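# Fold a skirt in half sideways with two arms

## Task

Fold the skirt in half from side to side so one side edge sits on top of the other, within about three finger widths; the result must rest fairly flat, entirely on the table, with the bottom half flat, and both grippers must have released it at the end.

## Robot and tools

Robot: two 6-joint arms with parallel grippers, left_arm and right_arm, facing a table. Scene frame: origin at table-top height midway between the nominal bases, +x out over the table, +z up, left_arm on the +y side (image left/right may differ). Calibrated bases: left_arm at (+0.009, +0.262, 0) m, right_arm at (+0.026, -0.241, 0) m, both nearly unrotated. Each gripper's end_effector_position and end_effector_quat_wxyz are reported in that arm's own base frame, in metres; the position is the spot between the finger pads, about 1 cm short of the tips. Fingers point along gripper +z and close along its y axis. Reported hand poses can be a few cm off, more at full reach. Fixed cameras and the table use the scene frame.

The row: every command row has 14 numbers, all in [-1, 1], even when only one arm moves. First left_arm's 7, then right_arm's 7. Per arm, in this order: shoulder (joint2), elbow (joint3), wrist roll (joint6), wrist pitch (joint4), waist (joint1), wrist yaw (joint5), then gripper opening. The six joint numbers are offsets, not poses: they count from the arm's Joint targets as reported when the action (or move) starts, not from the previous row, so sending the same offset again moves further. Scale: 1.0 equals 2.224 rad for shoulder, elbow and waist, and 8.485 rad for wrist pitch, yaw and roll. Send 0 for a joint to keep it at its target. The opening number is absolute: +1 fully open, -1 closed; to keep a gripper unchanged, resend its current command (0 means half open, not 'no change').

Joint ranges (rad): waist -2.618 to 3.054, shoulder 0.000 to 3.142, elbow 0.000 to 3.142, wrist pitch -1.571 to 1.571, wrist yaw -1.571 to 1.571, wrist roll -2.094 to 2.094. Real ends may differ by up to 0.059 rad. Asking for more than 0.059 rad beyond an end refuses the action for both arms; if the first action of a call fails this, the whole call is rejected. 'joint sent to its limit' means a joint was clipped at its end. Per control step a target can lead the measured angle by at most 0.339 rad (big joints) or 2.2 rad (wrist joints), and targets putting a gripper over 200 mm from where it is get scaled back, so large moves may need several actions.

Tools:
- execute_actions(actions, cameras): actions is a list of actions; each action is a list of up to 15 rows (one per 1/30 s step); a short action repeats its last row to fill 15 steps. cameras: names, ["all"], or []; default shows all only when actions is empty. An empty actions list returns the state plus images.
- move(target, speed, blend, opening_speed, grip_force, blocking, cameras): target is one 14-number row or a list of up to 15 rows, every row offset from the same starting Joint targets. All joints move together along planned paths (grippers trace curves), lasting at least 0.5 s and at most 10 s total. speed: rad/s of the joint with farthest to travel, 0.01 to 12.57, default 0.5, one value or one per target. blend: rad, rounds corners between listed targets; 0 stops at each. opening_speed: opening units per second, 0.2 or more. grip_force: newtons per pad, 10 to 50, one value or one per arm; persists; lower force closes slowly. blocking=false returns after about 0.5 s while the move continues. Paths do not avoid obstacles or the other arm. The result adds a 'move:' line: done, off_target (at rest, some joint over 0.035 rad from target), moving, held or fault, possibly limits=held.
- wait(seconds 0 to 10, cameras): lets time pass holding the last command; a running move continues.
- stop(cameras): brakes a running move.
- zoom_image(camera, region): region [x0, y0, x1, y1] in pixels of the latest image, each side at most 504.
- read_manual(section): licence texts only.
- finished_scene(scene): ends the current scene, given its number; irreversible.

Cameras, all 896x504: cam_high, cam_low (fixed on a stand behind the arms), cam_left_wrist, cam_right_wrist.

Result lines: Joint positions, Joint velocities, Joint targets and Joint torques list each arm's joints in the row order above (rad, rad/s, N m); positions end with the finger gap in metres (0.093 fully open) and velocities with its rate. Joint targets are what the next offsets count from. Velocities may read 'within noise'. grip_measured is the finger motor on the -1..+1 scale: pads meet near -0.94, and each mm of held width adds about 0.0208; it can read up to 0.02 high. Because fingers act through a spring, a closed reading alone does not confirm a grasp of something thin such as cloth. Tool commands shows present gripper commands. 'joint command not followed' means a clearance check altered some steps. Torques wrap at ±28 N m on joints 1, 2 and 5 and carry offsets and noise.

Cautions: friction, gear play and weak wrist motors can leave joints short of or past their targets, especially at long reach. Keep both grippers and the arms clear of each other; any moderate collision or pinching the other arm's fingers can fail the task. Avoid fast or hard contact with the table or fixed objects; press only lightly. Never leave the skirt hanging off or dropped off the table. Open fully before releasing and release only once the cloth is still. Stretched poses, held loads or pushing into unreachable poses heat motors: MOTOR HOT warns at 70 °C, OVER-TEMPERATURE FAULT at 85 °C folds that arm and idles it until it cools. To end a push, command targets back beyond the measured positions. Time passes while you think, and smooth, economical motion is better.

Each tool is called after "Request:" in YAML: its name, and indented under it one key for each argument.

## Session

Request:
execute_actions:
  actions: []

Scene clock: 0.00 s.
left_arm: end_effector_position=(+0.3864, +0.0076, +0.0920) grip_measured=+1.000 end_effector_quat_wxyz=(+0.573, -0.003, +0.819, +0.018) | right_arm: end_effector_position=(+0.3730, -0.0592, +0.0812) grip_measured=+1.000 end_effector_quat_wxyz=(+0.565, +0.141, +0.805, -0.114)
Joint names: [shoulder, elbow, wrist roll, wrist pitch, waist, wrist yaw]
Joint positions: left_arm=[1.525 0.355 0.019 0.82 0.009 -0.024 0.093] | right_arm=[1.578 0.328 0.102 0.886 -0.006 0.345 0.093]
Joint velocities: within noise
Joint torques (N m): no reading
Heat: left arm: 36 °C; right arm: 33 °C.
Joint targets: left_arm=[1.514 0.368 0.012 0.820 0.010 -0.031] | right_arm=[1.567 0.340 0.096 0.889 -0.006 0.351]
Tool commands: left_gripper/opening=+1.0 right_gripper/opening=+1.0

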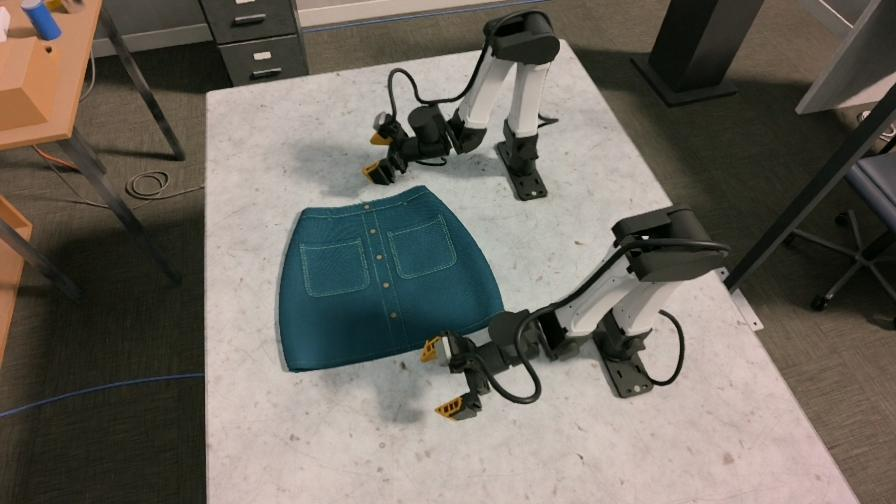

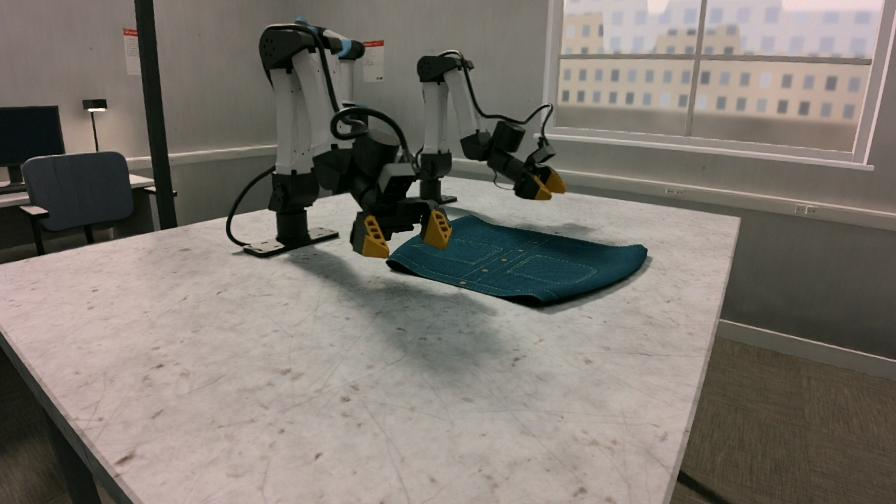

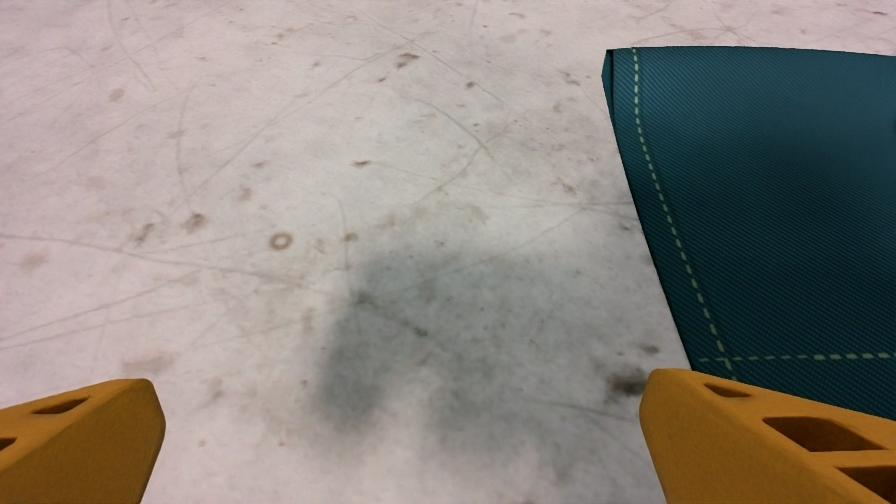

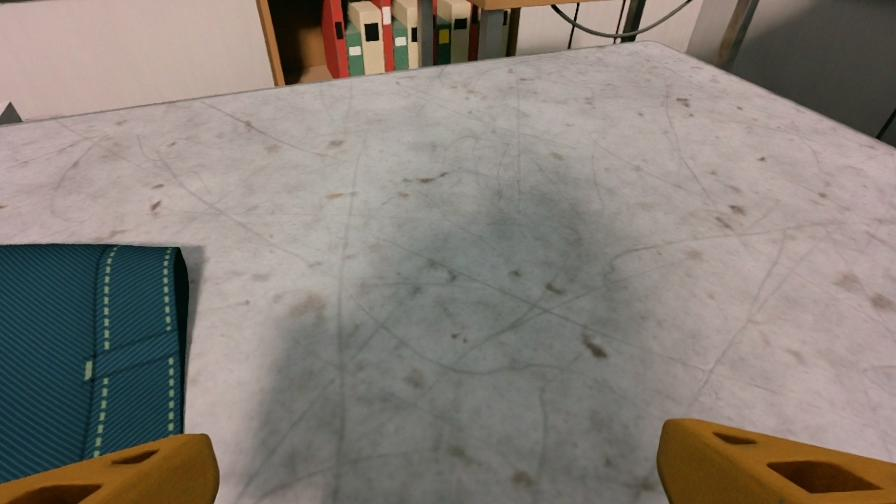

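Request:
move:
  target:
    - [-0.1637, 0.0818, -0.1193, -0.0849, -0.1259, 0.0037, 0.3, -0.165, 0.1169, 0.0648, -0.093, 0.018, -0.0236, 0.3]
    - [-0.2266, 0.0459, -0.2407, -0.1606, -0.246, 0.0037, 0.3, -0.1902, 0.0881, 0.136, -0.1606, 0.0432, -0.0414, 0.3]
  speed: 1.0
  blend: 0.1
  cameras: ["all"]

Scene clock: 41.37 s.
left_arm: end_effector_position=(+0.2128, -0.1226, +0.0539) grip_measured=+0.302 end_effector_quat_wxyz=(-0.079, +0.657, -0.708, +0.246) | right_arm: end_effector_position=(+0.2714, +0.0197, +0.0543) grip_measured=+0.301 end_effector_quat_wxyz=(+0.205, +0.534, +0.805, +0.157)
Joint names: [shoulder, elbow, wrist roll, wrist pitch, waist, wrist yaw]
Joint positions: left_arm=[1.029 0.484 -2.022 -0.502 -0.528 -0.007 0.06] | right_arm=[1.167 0.553 1.245 -0.435 0.075 0.004 0.06]
Joint torques (N m): left_arm=[-2.51 5.22 -0.12 1.08 -0.05 -0.03] | right_arm=[-4.34 4.07 0.18 0.88 0.39 -0.12]
Heat: left arm: 40 °C; right arm: 38 °C.
Joint targets: left_arm=[1.010 0.470 -2.030 -0.542 -0.537 0.001] | right_arm=[1.144 0.536 1.250 -0.474 0.090 -0.001]
move: off_target (left_arm, right_arm); left_arm: the wrist pitch is farthest, 0.040 rad from its target; right_arm: the wrist pitch is farthest, 0.039 rad from its target

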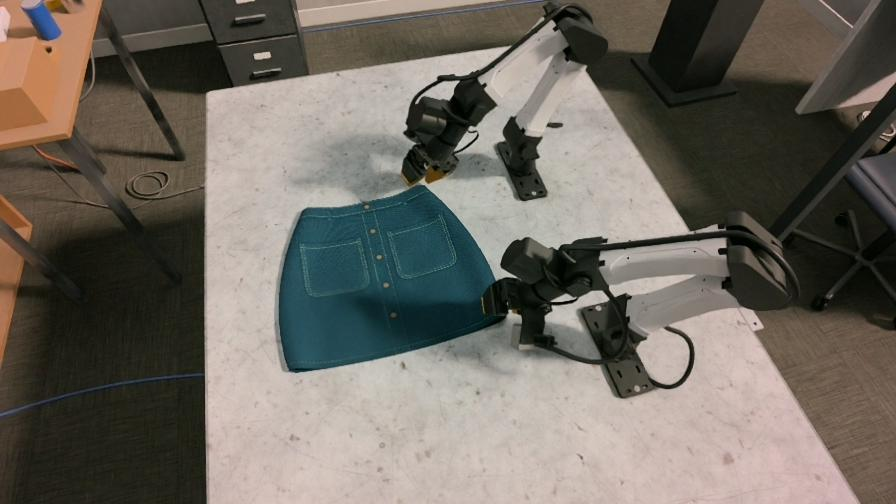

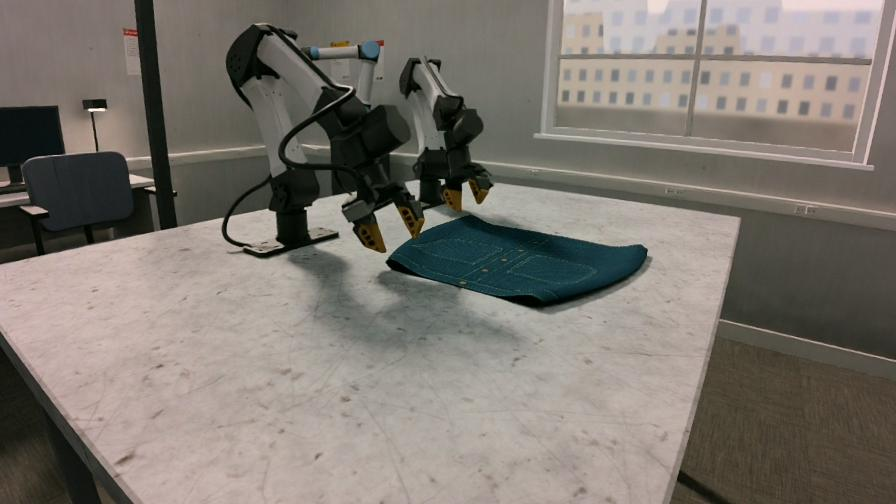

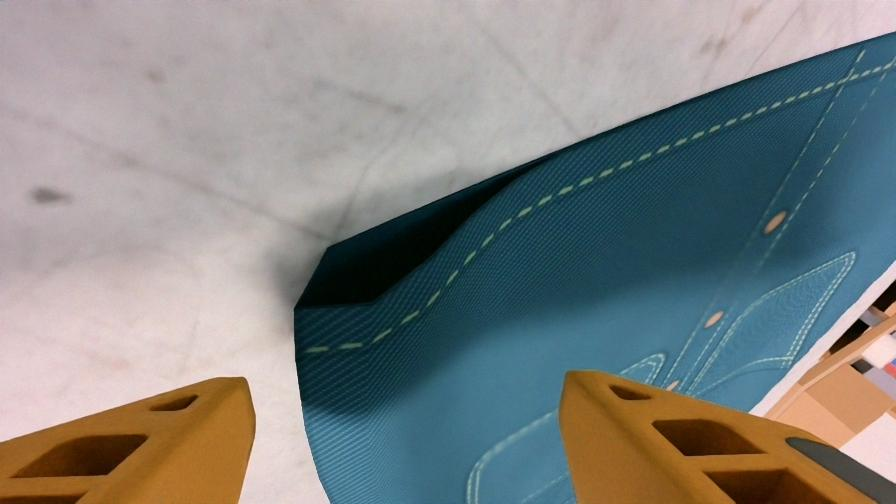

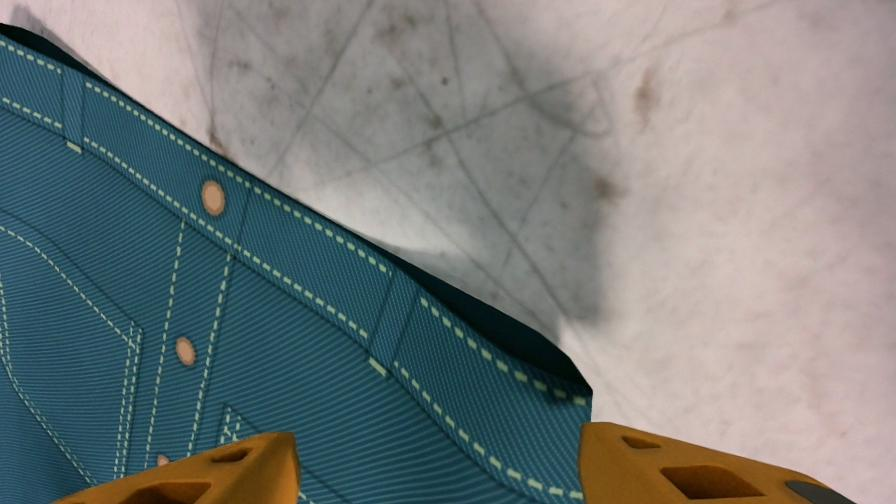

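Request:
move:
  target: [0.0823, -0.0166, 0, 0.0334, -0.0409, 0, 0.1, 0.0027, -0.0513, 0.0059, 0.0235, 0.0229, 0, 0.1]
  speed: 0.3
  cameras: ["cam_low", "cam_left_wrist", "cam_right_wrist"]

Scene clock: 90.00 s.
left_arm: end_effector_position=(+0.2088, -0.1416, +0.0271) grip_measured=+0.102 end_effector_quat_wxyz=(+0.070, -0.629, +0.740, -0.227) | right_arm: end_effector_position=(+0.2573, +0.0325, +0.0275) grip_measured=+0.101 end_effector_quat_wxyz=(+0.196, +0.533, +0.806, +0.167)
Joint names: [shoulder, elbow, wrist roll, wrist pitch, waist, wrist yaw]
Joint positions: left_arm=[1.163 0.455 -2.012 -0.383 -0.609 -0.019 0.05] | right_arm=[1.167 0.438 1.294 -0.323 0.127 0.003 0.05]
Joint torques (N m): left_arm=[0.55 4.11 -0.12 2.68 -0.55 -0.04] | right_arm=[-3.59 3.9 0.13 1.71 0.47 -0.1]
Heat: left arm: 38 °C; right arm: 38 °C.
Joint targets: left_arm=[1.193 0.433 -2.030 -0.259 -0.628 0.001] | right_arm=[1.150 0.422 1.300 -0.275 0.141 -0.001]
move: off_target (left_arm, right_arm); left_arm: the wrist pitch is farthest, 0.124 rad from its target; right_arm: the wrist pitch is farthest, 0.048 rad from its target
Images, in order (width x height): cam_low 896x504, cam_left_wrist 896x504, cam_right_wrist 896x504.

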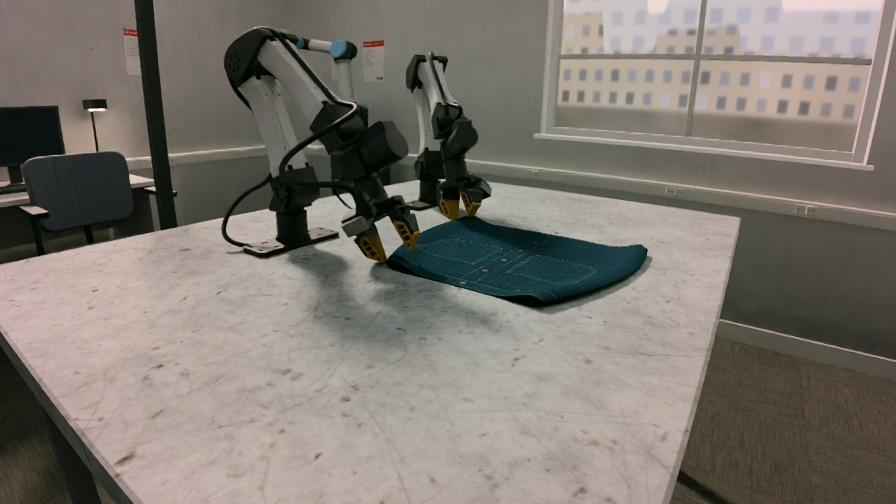

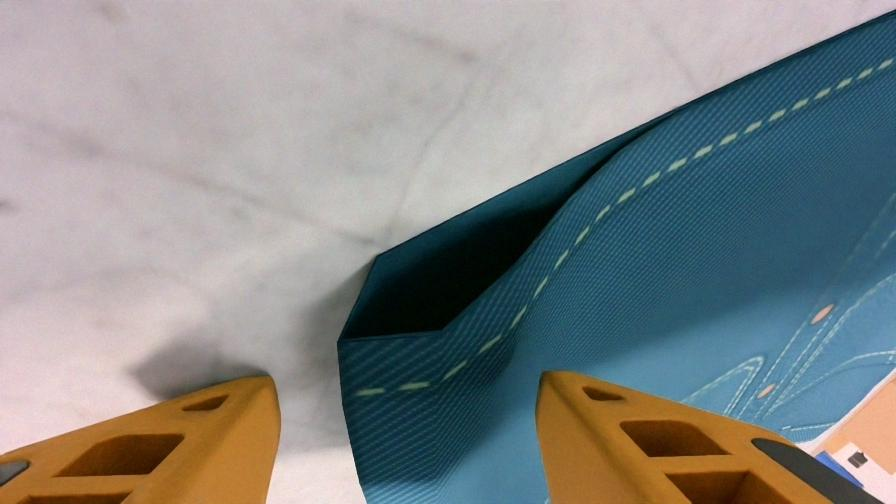

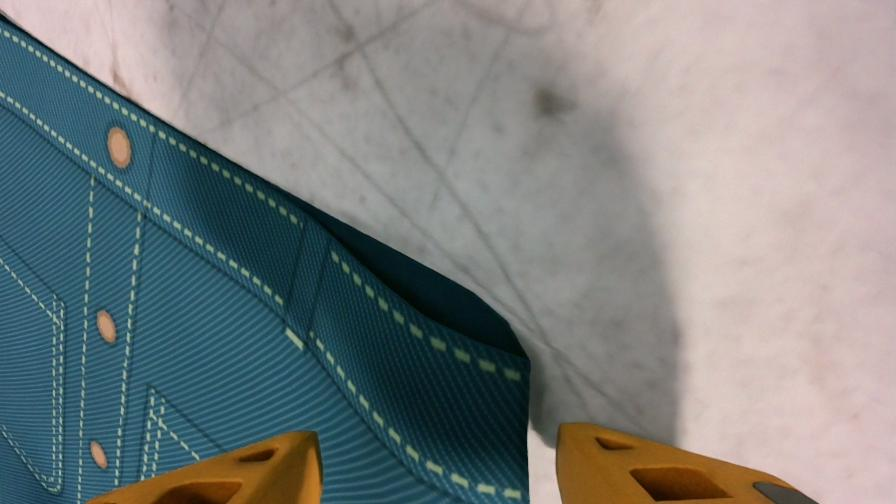

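Request:
move:
  target: [0.0072, -0.0166, 0, 0.0033, 0, 0, -1, 0.0125, -0.016, 0, 0.0063, 0, 0, -1]
  speed: 0.03
  opening_speed: 0.5
  cameras: ["cam_low", "cam_left_wrist", "cam_right_wrist"]

Scene clock: 117.80 s.
left_arm: end_effector_position=(+0.2119, -0.1534, +0.0199) grip_measured=-0.986 end_effector_quat_wxyz=(+0.065, -0.620, +0.740, -0.251) | right_arm: end_effector_position=(+0.2562, +0.0323, +0.0202) grip_measured=-0.975 end_effector_quat_wxyz=(+0.199, +0.532, +0.805, +0.170)
Joint names: [shoulder, elbow, wrist roll, wrist pitch, waist, wrist yaw]
Joint positions: left_arm=[1.198 0.418 -2.023 -0.266 -0.63 -0.006 0] | right_arm=[1.174 0.403 1.296 -0.269 0.127 0.003 0]
Joint torques (N m): left_arm=[-0.8 3.99 -0.11 1.87 0.06 -0.11] | right_arm=[-1.66 3.82 0.15 1.73 0.53 -0.13]
Heat: left arm: 45 °C; right arm: 39 °C.
Joint targets: left_arm=[1.209 0.396 -2.030 -0.231 -0.628 0.001] | right_arm=[1.177 0.386 1.300 -0.221 0.141 -0.001]
move: off_target (right_arm); right_arm: the wrist pitch is farthest, 0.048 rad from its target
Images, in order (width x height): cam_low 896x504, cam_left_wrist 896x504, cam_right_wrist 896x504.

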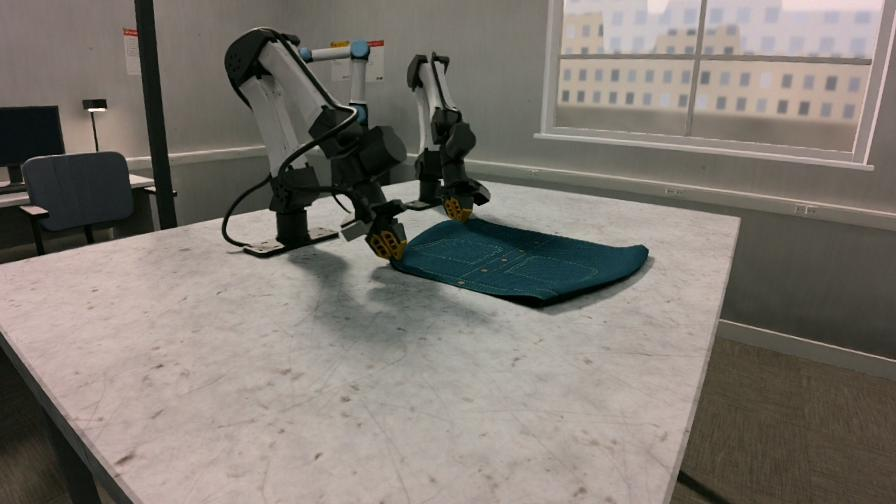

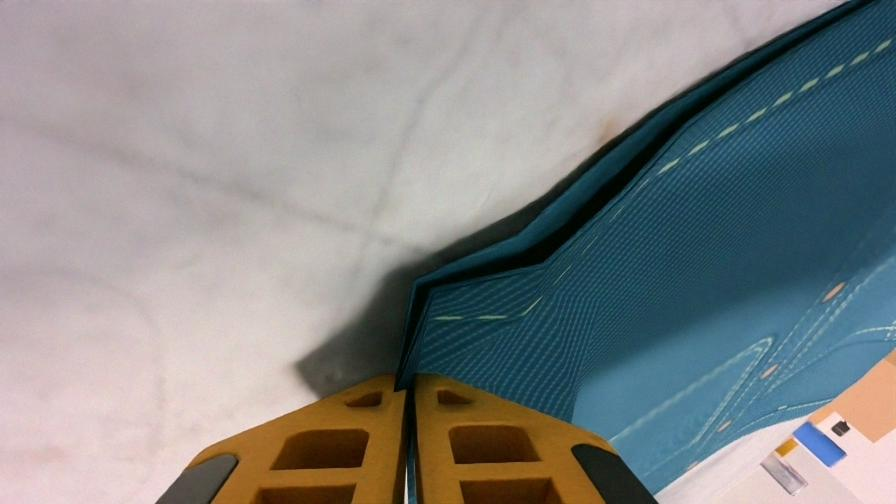

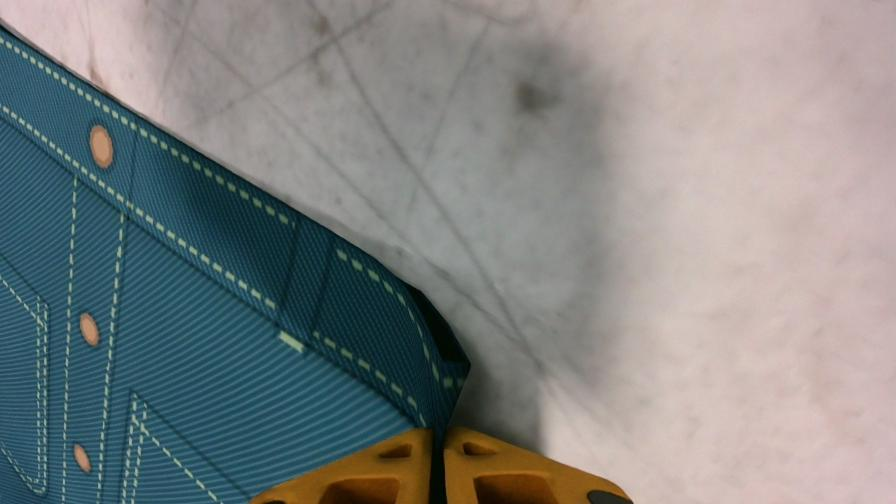

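Request:
move:
  target: [-0.04, 0.1758, 0.0035, -0.0588, 0.0436, 0, -1, -0.0081, 0.161, 0.0141, -0.0541, -0.0184, 0, -1]
  speed: 0.35
  cameras: ["all"]

Scene clock: 172.13 s.
left_arm: end_effector_position=(+0.2339, -0.1425, +0.1014) grip_measured=-0.986 end_effector_quat_wxyz=(+0.069, -0.651, +0.719, -0.234) | right_arm: end_effector_position=(+0.2674, +0.0322, +0.0806) grip_measured=-0.975 end_effector_quat_wxyz=(+0.160, +0.588, +0.777, +0.157)
Joint names: [shoulder, elbow, wrist roll, wrist pitch, waist, wrist yaw]
Joint positions: left_arm=[1.141 0.748 -2.017 -0.685 -0.546 0.002 0] | right_arm=[1.174 0.701 1.414 -0.645 0.117 -0.005 0]
Joint torques (N m): left_arm=[-3.54 10.63 0.13 0.96 1.37 -0.11] | right_arm=[-3.79 8.88 0.2 0.8 -0.8 -0.04]
Heat: left arm: 42 °C; right arm: 44 °C.
Joint targets: left_arm=[1.120 0.787 -2.000 -0.730 -0.531 0.001] | right_arm=[1.159 0.744 1.420 -0.680 0.100 -0.001]
move: off_target (left_arm, right_arm); left_arm: the wrist pitch is farthest, 0.045 rad from its target; right_arm: the elbow is farthest, 0.043 rad from its target

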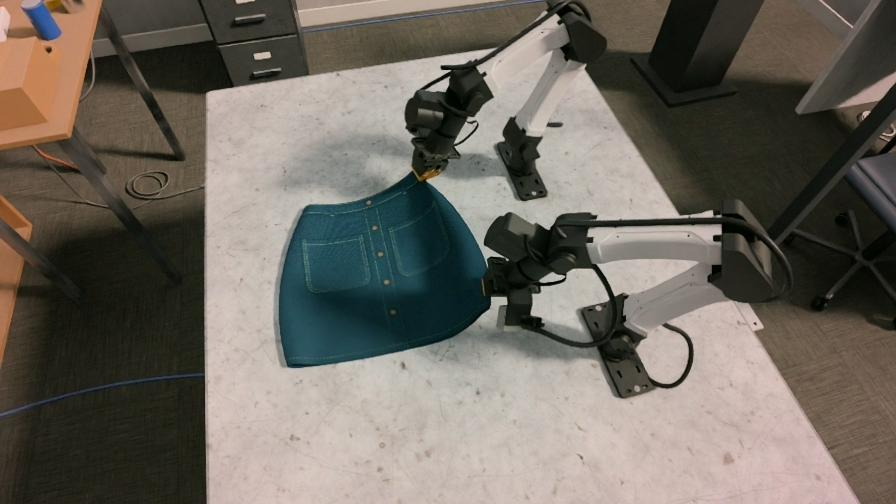

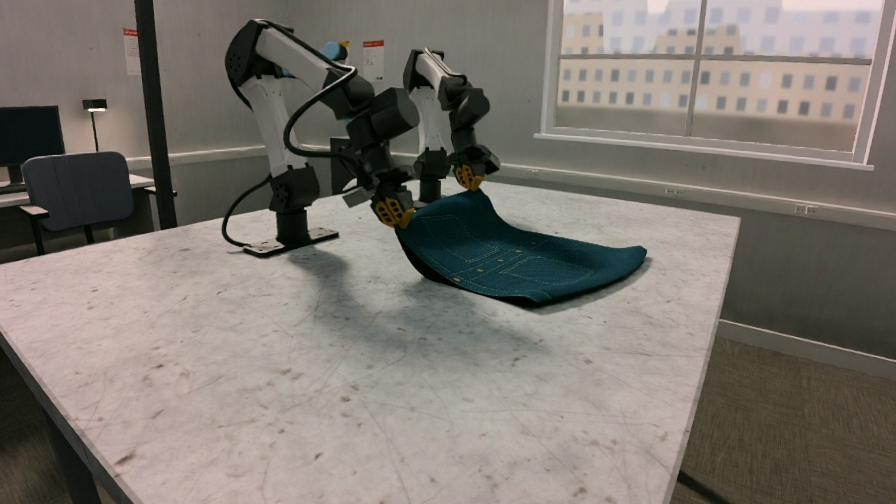

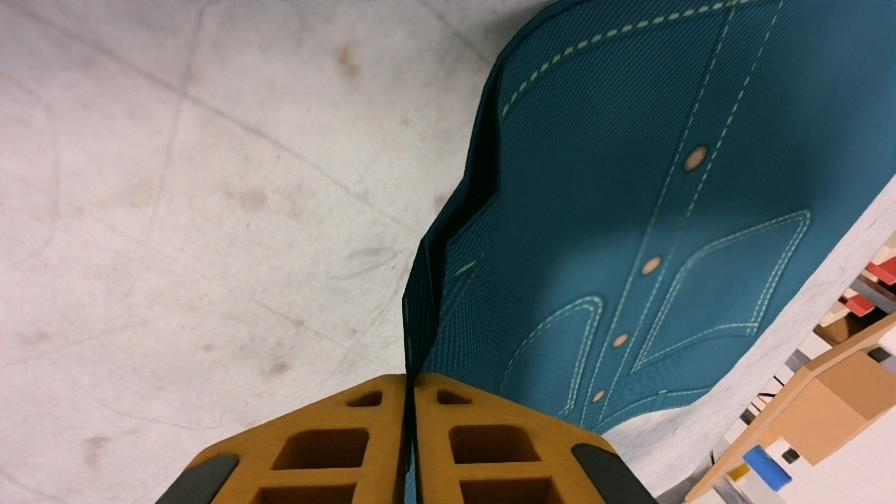

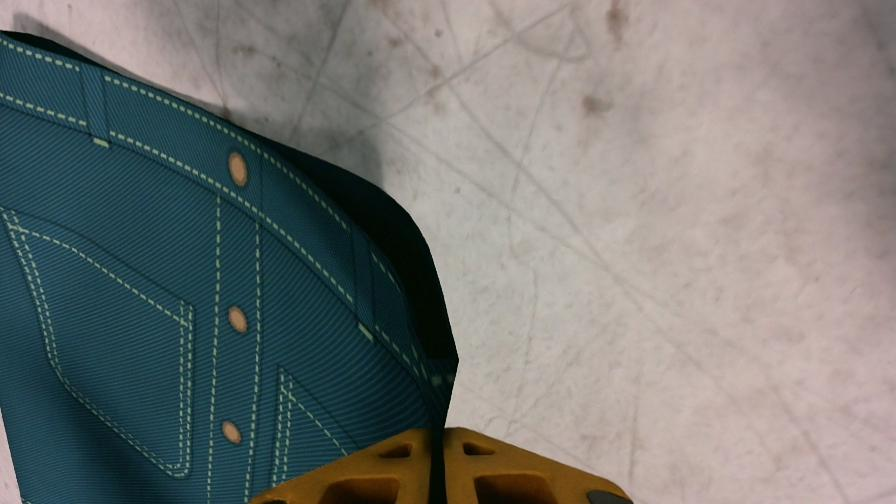

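Request:
move:
  target:
    - [0.1241, 0.214, 0.0036, -0.036, 0.0526, 0, -1, 0.1803, 0.25, 0.0154, -0.0348, -0.0059, 0, -1]
    - [0.3957, 0.5686, 0.0071, -0.0613, 0.0971, 0, -1, 0.3444, 0.4802, 0.0307, -0.0583, -0.0126, 0, -1]
  speed: 0.5
  blend: 0.1
  cameras: ["all"]

Scene clock: 182.90 s.
left_arm: end_effector_position=(+0.4350, -0.1478, +0.1936) grip_measured=-0.986 end_effector_quat_wxyz=(-0.076, +0.715, -0.674, +0.169) | right_arm: end_effector_position=(+0.4235, +0.0383, +0.1524) grip_measured=-0.975 end_effector_quat_wxyz=(+0.085, +0.706, +0.695, +0.107)
Joint names: [shoulder, elbow, wrist roll, wrist pitch, waist, wrist yaw]
Joint positions: left_arm=[1.99 2.009 -1.957 -1.217 -0.327 0.002 0] | right_arm=[1.912 1.765 1.674 -1.15 0.088 -0.006 0]
Joint torques (N m): left_arm=[-7.27 10.59 0.13 0.86 1.18 -0.11] | right_arm=[-7.34 8.95 0.22 0.55 -0.79 -0.02]
Heat: left arm: 40 °C; right arm: 41 °C.
Joint targets: left_arm=[2.000 2.052 -1.940 -1.250 -0.315 0.001] | right_arm=[1.925 1.812 1.680 -1.175 0.072 -0.001]
move: off_target (left_arm, right_arm); left_arm: the elbow is farthest, 0.043 rad from its target; right_arm: the elbow is farthest, 0.047 rad from its target

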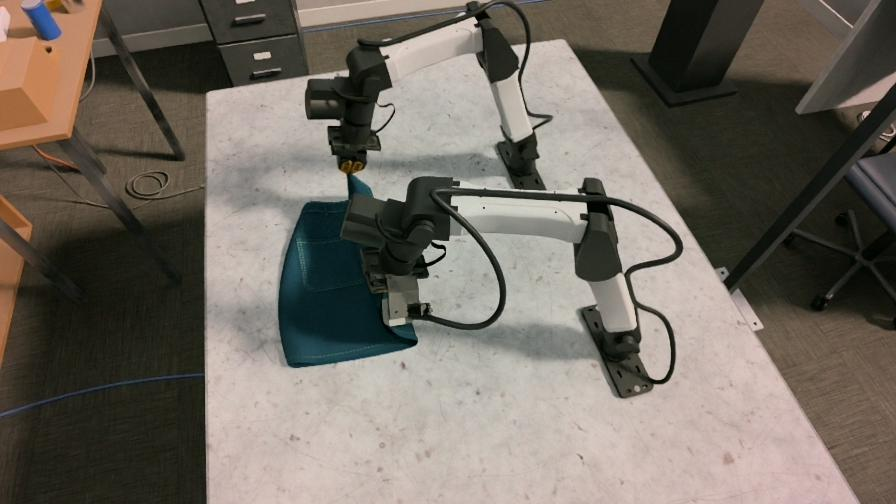

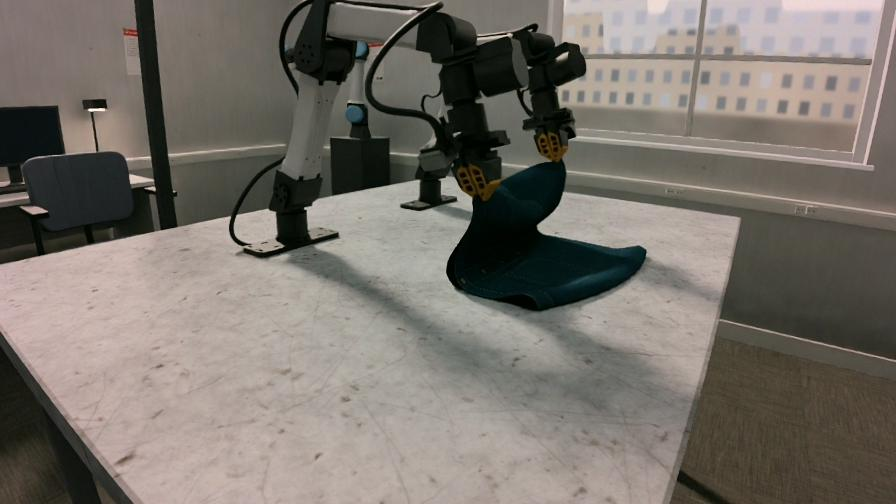

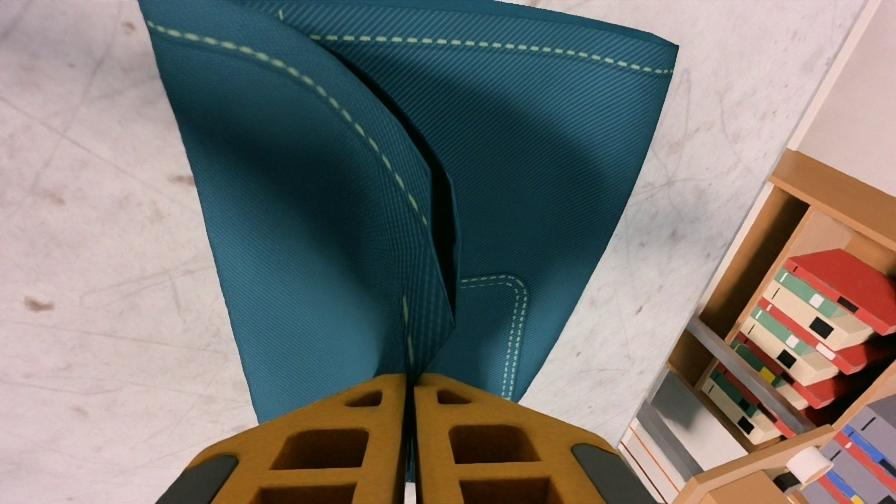

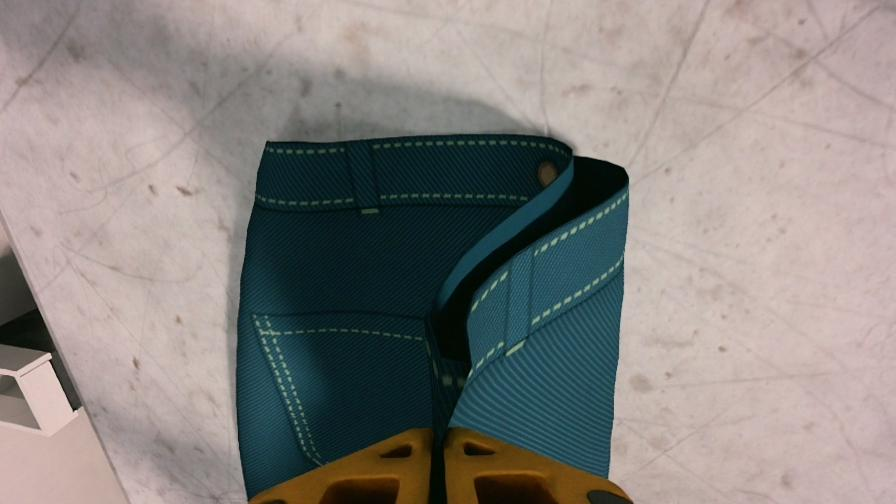

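Request:
move:
  target:
    - [0.1018, 0.0836, 0.0047, 0.0277, 0.0279, 0, -1, 0.098, 0.0971, 0.0141, 0.0131, -0.0099, 0, -1]
    - [0.2275, 0.1443, 0.0094, 0.0659, 0.0441, 0, -1, 0.1906, 0.1511, 0.0259, 0.0291, -0.0171, 0, -1]
  speed: 0.4
  blend: 0.1
  cameras: ["all"]

Scene clock: 222.37 s.
left_arm: end_effector_position=(+0.6132, -0.1449, +0.0993) grip_measured=-0.986 end_effector_quat_wxyz=(-0.158, +0.694, -0.644, +0.281) | right_arm: end_effector_position=(+0.5415, +0.0286, +0.0804) grip_measured=-0.975 end_effector_quat_wxyz=(+0.101, +0.783, +0.595, +0.153)
Joint names: [shoulder, elbow, wrist roll, wrist pitch, waist, wrist yaw]
Joint positions: left_arm=[2.494 2.328 -1.877 -0.748 -0.232 0.002 0] | right_arm=[2.334 2.103 1.894 -0.97 0.051 -0.006 0]
Joint torques (N m): left_arm=[-10.81 11.45 0.15 2.32 1.32 -0.11] | right_arm=[-10.41 9.13 0.22 1.34 -0.96 -0.01]
Heat: left arm: 48 °C; right arm: 49 °C.
Joint targets: left_arm=[2.506 2.373 -1.860 -0.691 -0.217 0.001] | right_arm=[2.349 2.148 1.900 -0.928 0.034 -0.001]
move: off_target (left_arm, right_arm); left_arm: the wrist pitch is farthest, 0.057 rad from its target; right_arm: the elbow is farthest, 0.045 rad from its target

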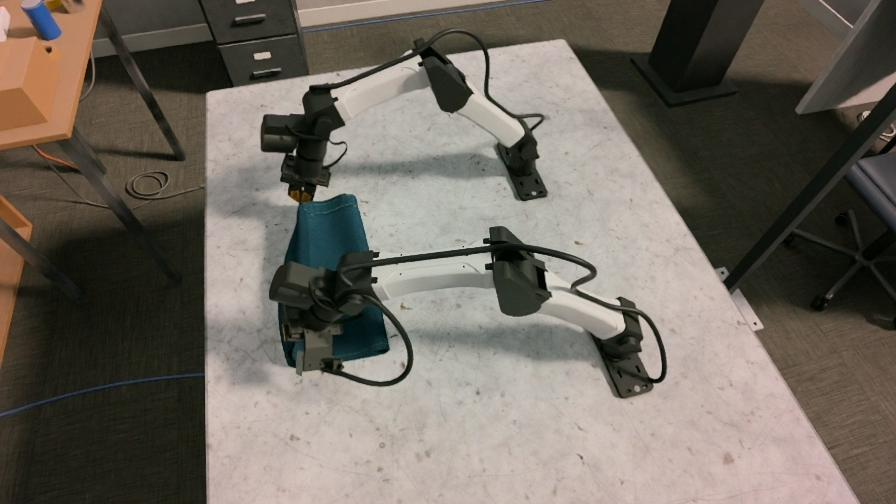

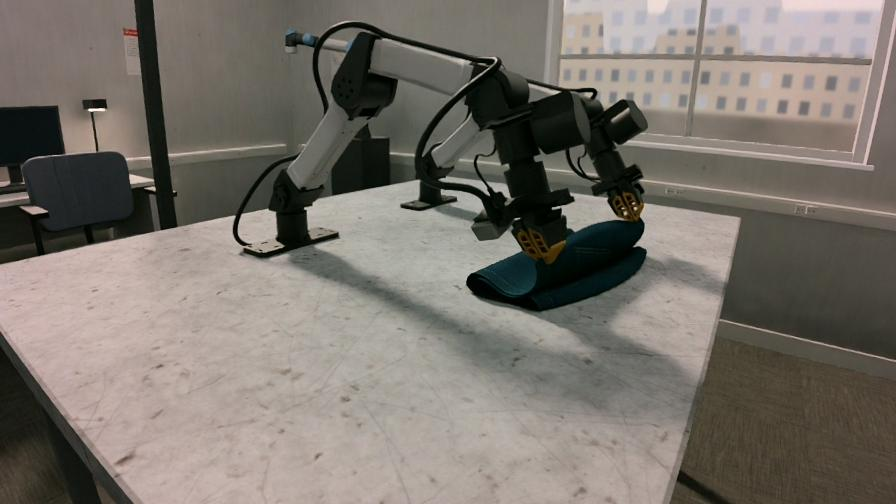

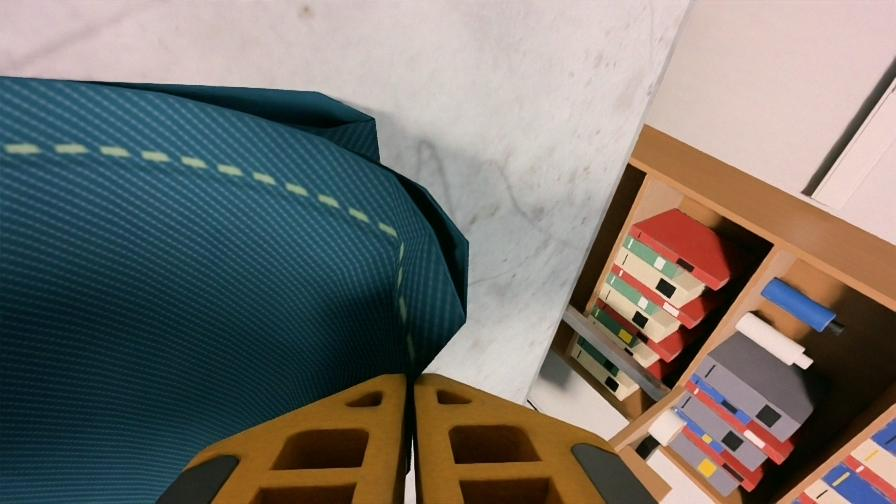

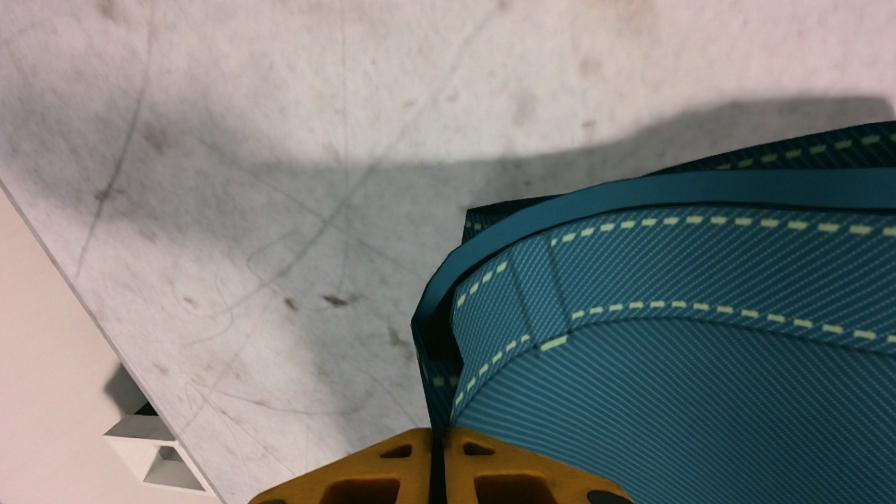

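Request:
move:
  target: [0.0679, -0.0364, 0.001, 0.0243, 0.0054, 0, -1, 0.0117, -0.1048, 0.0059, 0.0298, -0.0018, 0, -1]
  speed: 0.15
  cameras: ["all"]

Scene clock: 264.07 s.
left_arm: end_effector_position=(+0.6444, -0.1481, +0.0382) grip_measured=-0.986 end_effector_quat_wxyz=(-0.174, +0.686, -0.638, +0.304) | right_arm: end_effector_position=(+0.5570, +0.0276, +0.0361) grip_measured=-0.975 end_effector_quat_wxyz=(+0.116, +0.792, +0.570, +0.185)
Joint names: [shoulder, elbow, wrist roll, wrist pitch, waist, wrist yaw]
Joint positions: left_arm=[2.634 2.311 -1.87 -0.531 -0.225 0.002 0] | right_arm=[2.354 1.934 1.944 -0.711 0.048 -0.006 0]
Joint torques (N m): left_arm=[-10.51 5.37 0.16 2.31 1.8 -0.11] | right_arm=[-10.15 4.12 0.16 1.42 -0.96 -0.02]
Heat: left arm: 61 °C; right arm: 52 °C.
Joint targets: left_arm=[2.658 2.292 -1.852 -0.485 -0.205 0.001] | right_arm=[2.375 1.915 1.950 -0.675 0.030 -0.001]
move: off_target (left_arm, right_arm); left_arm: the wrist pitch is farthest, 0.047 rad from its target; right_arm: the wrist pitch is farthest, 0.036 rad from its target

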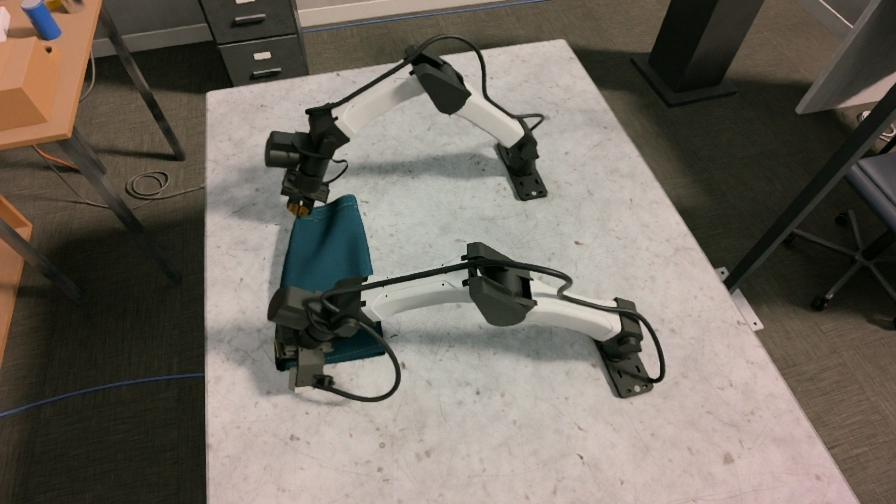

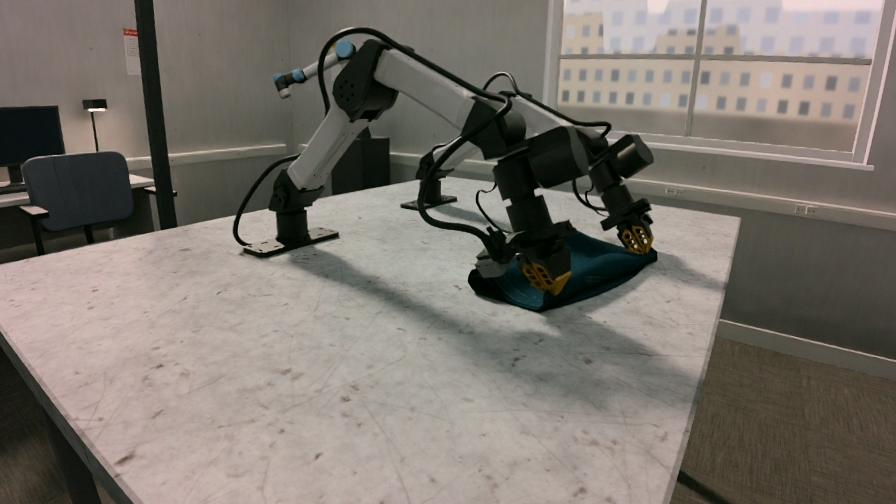

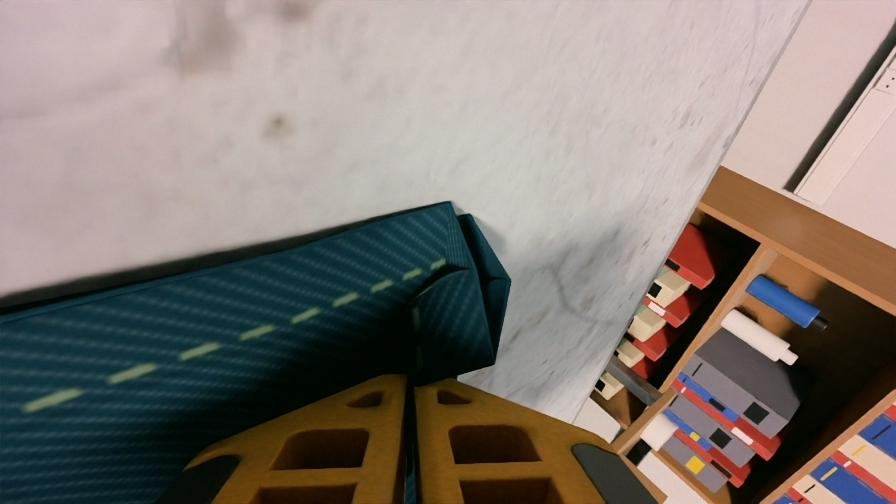

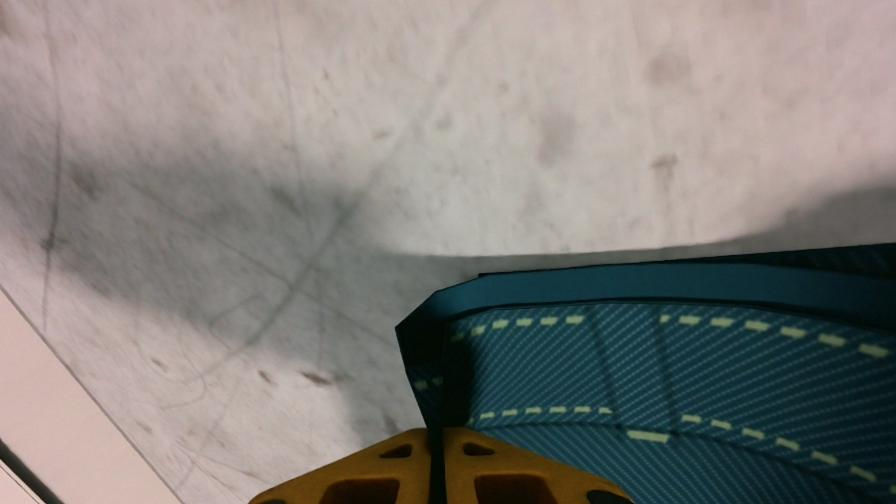

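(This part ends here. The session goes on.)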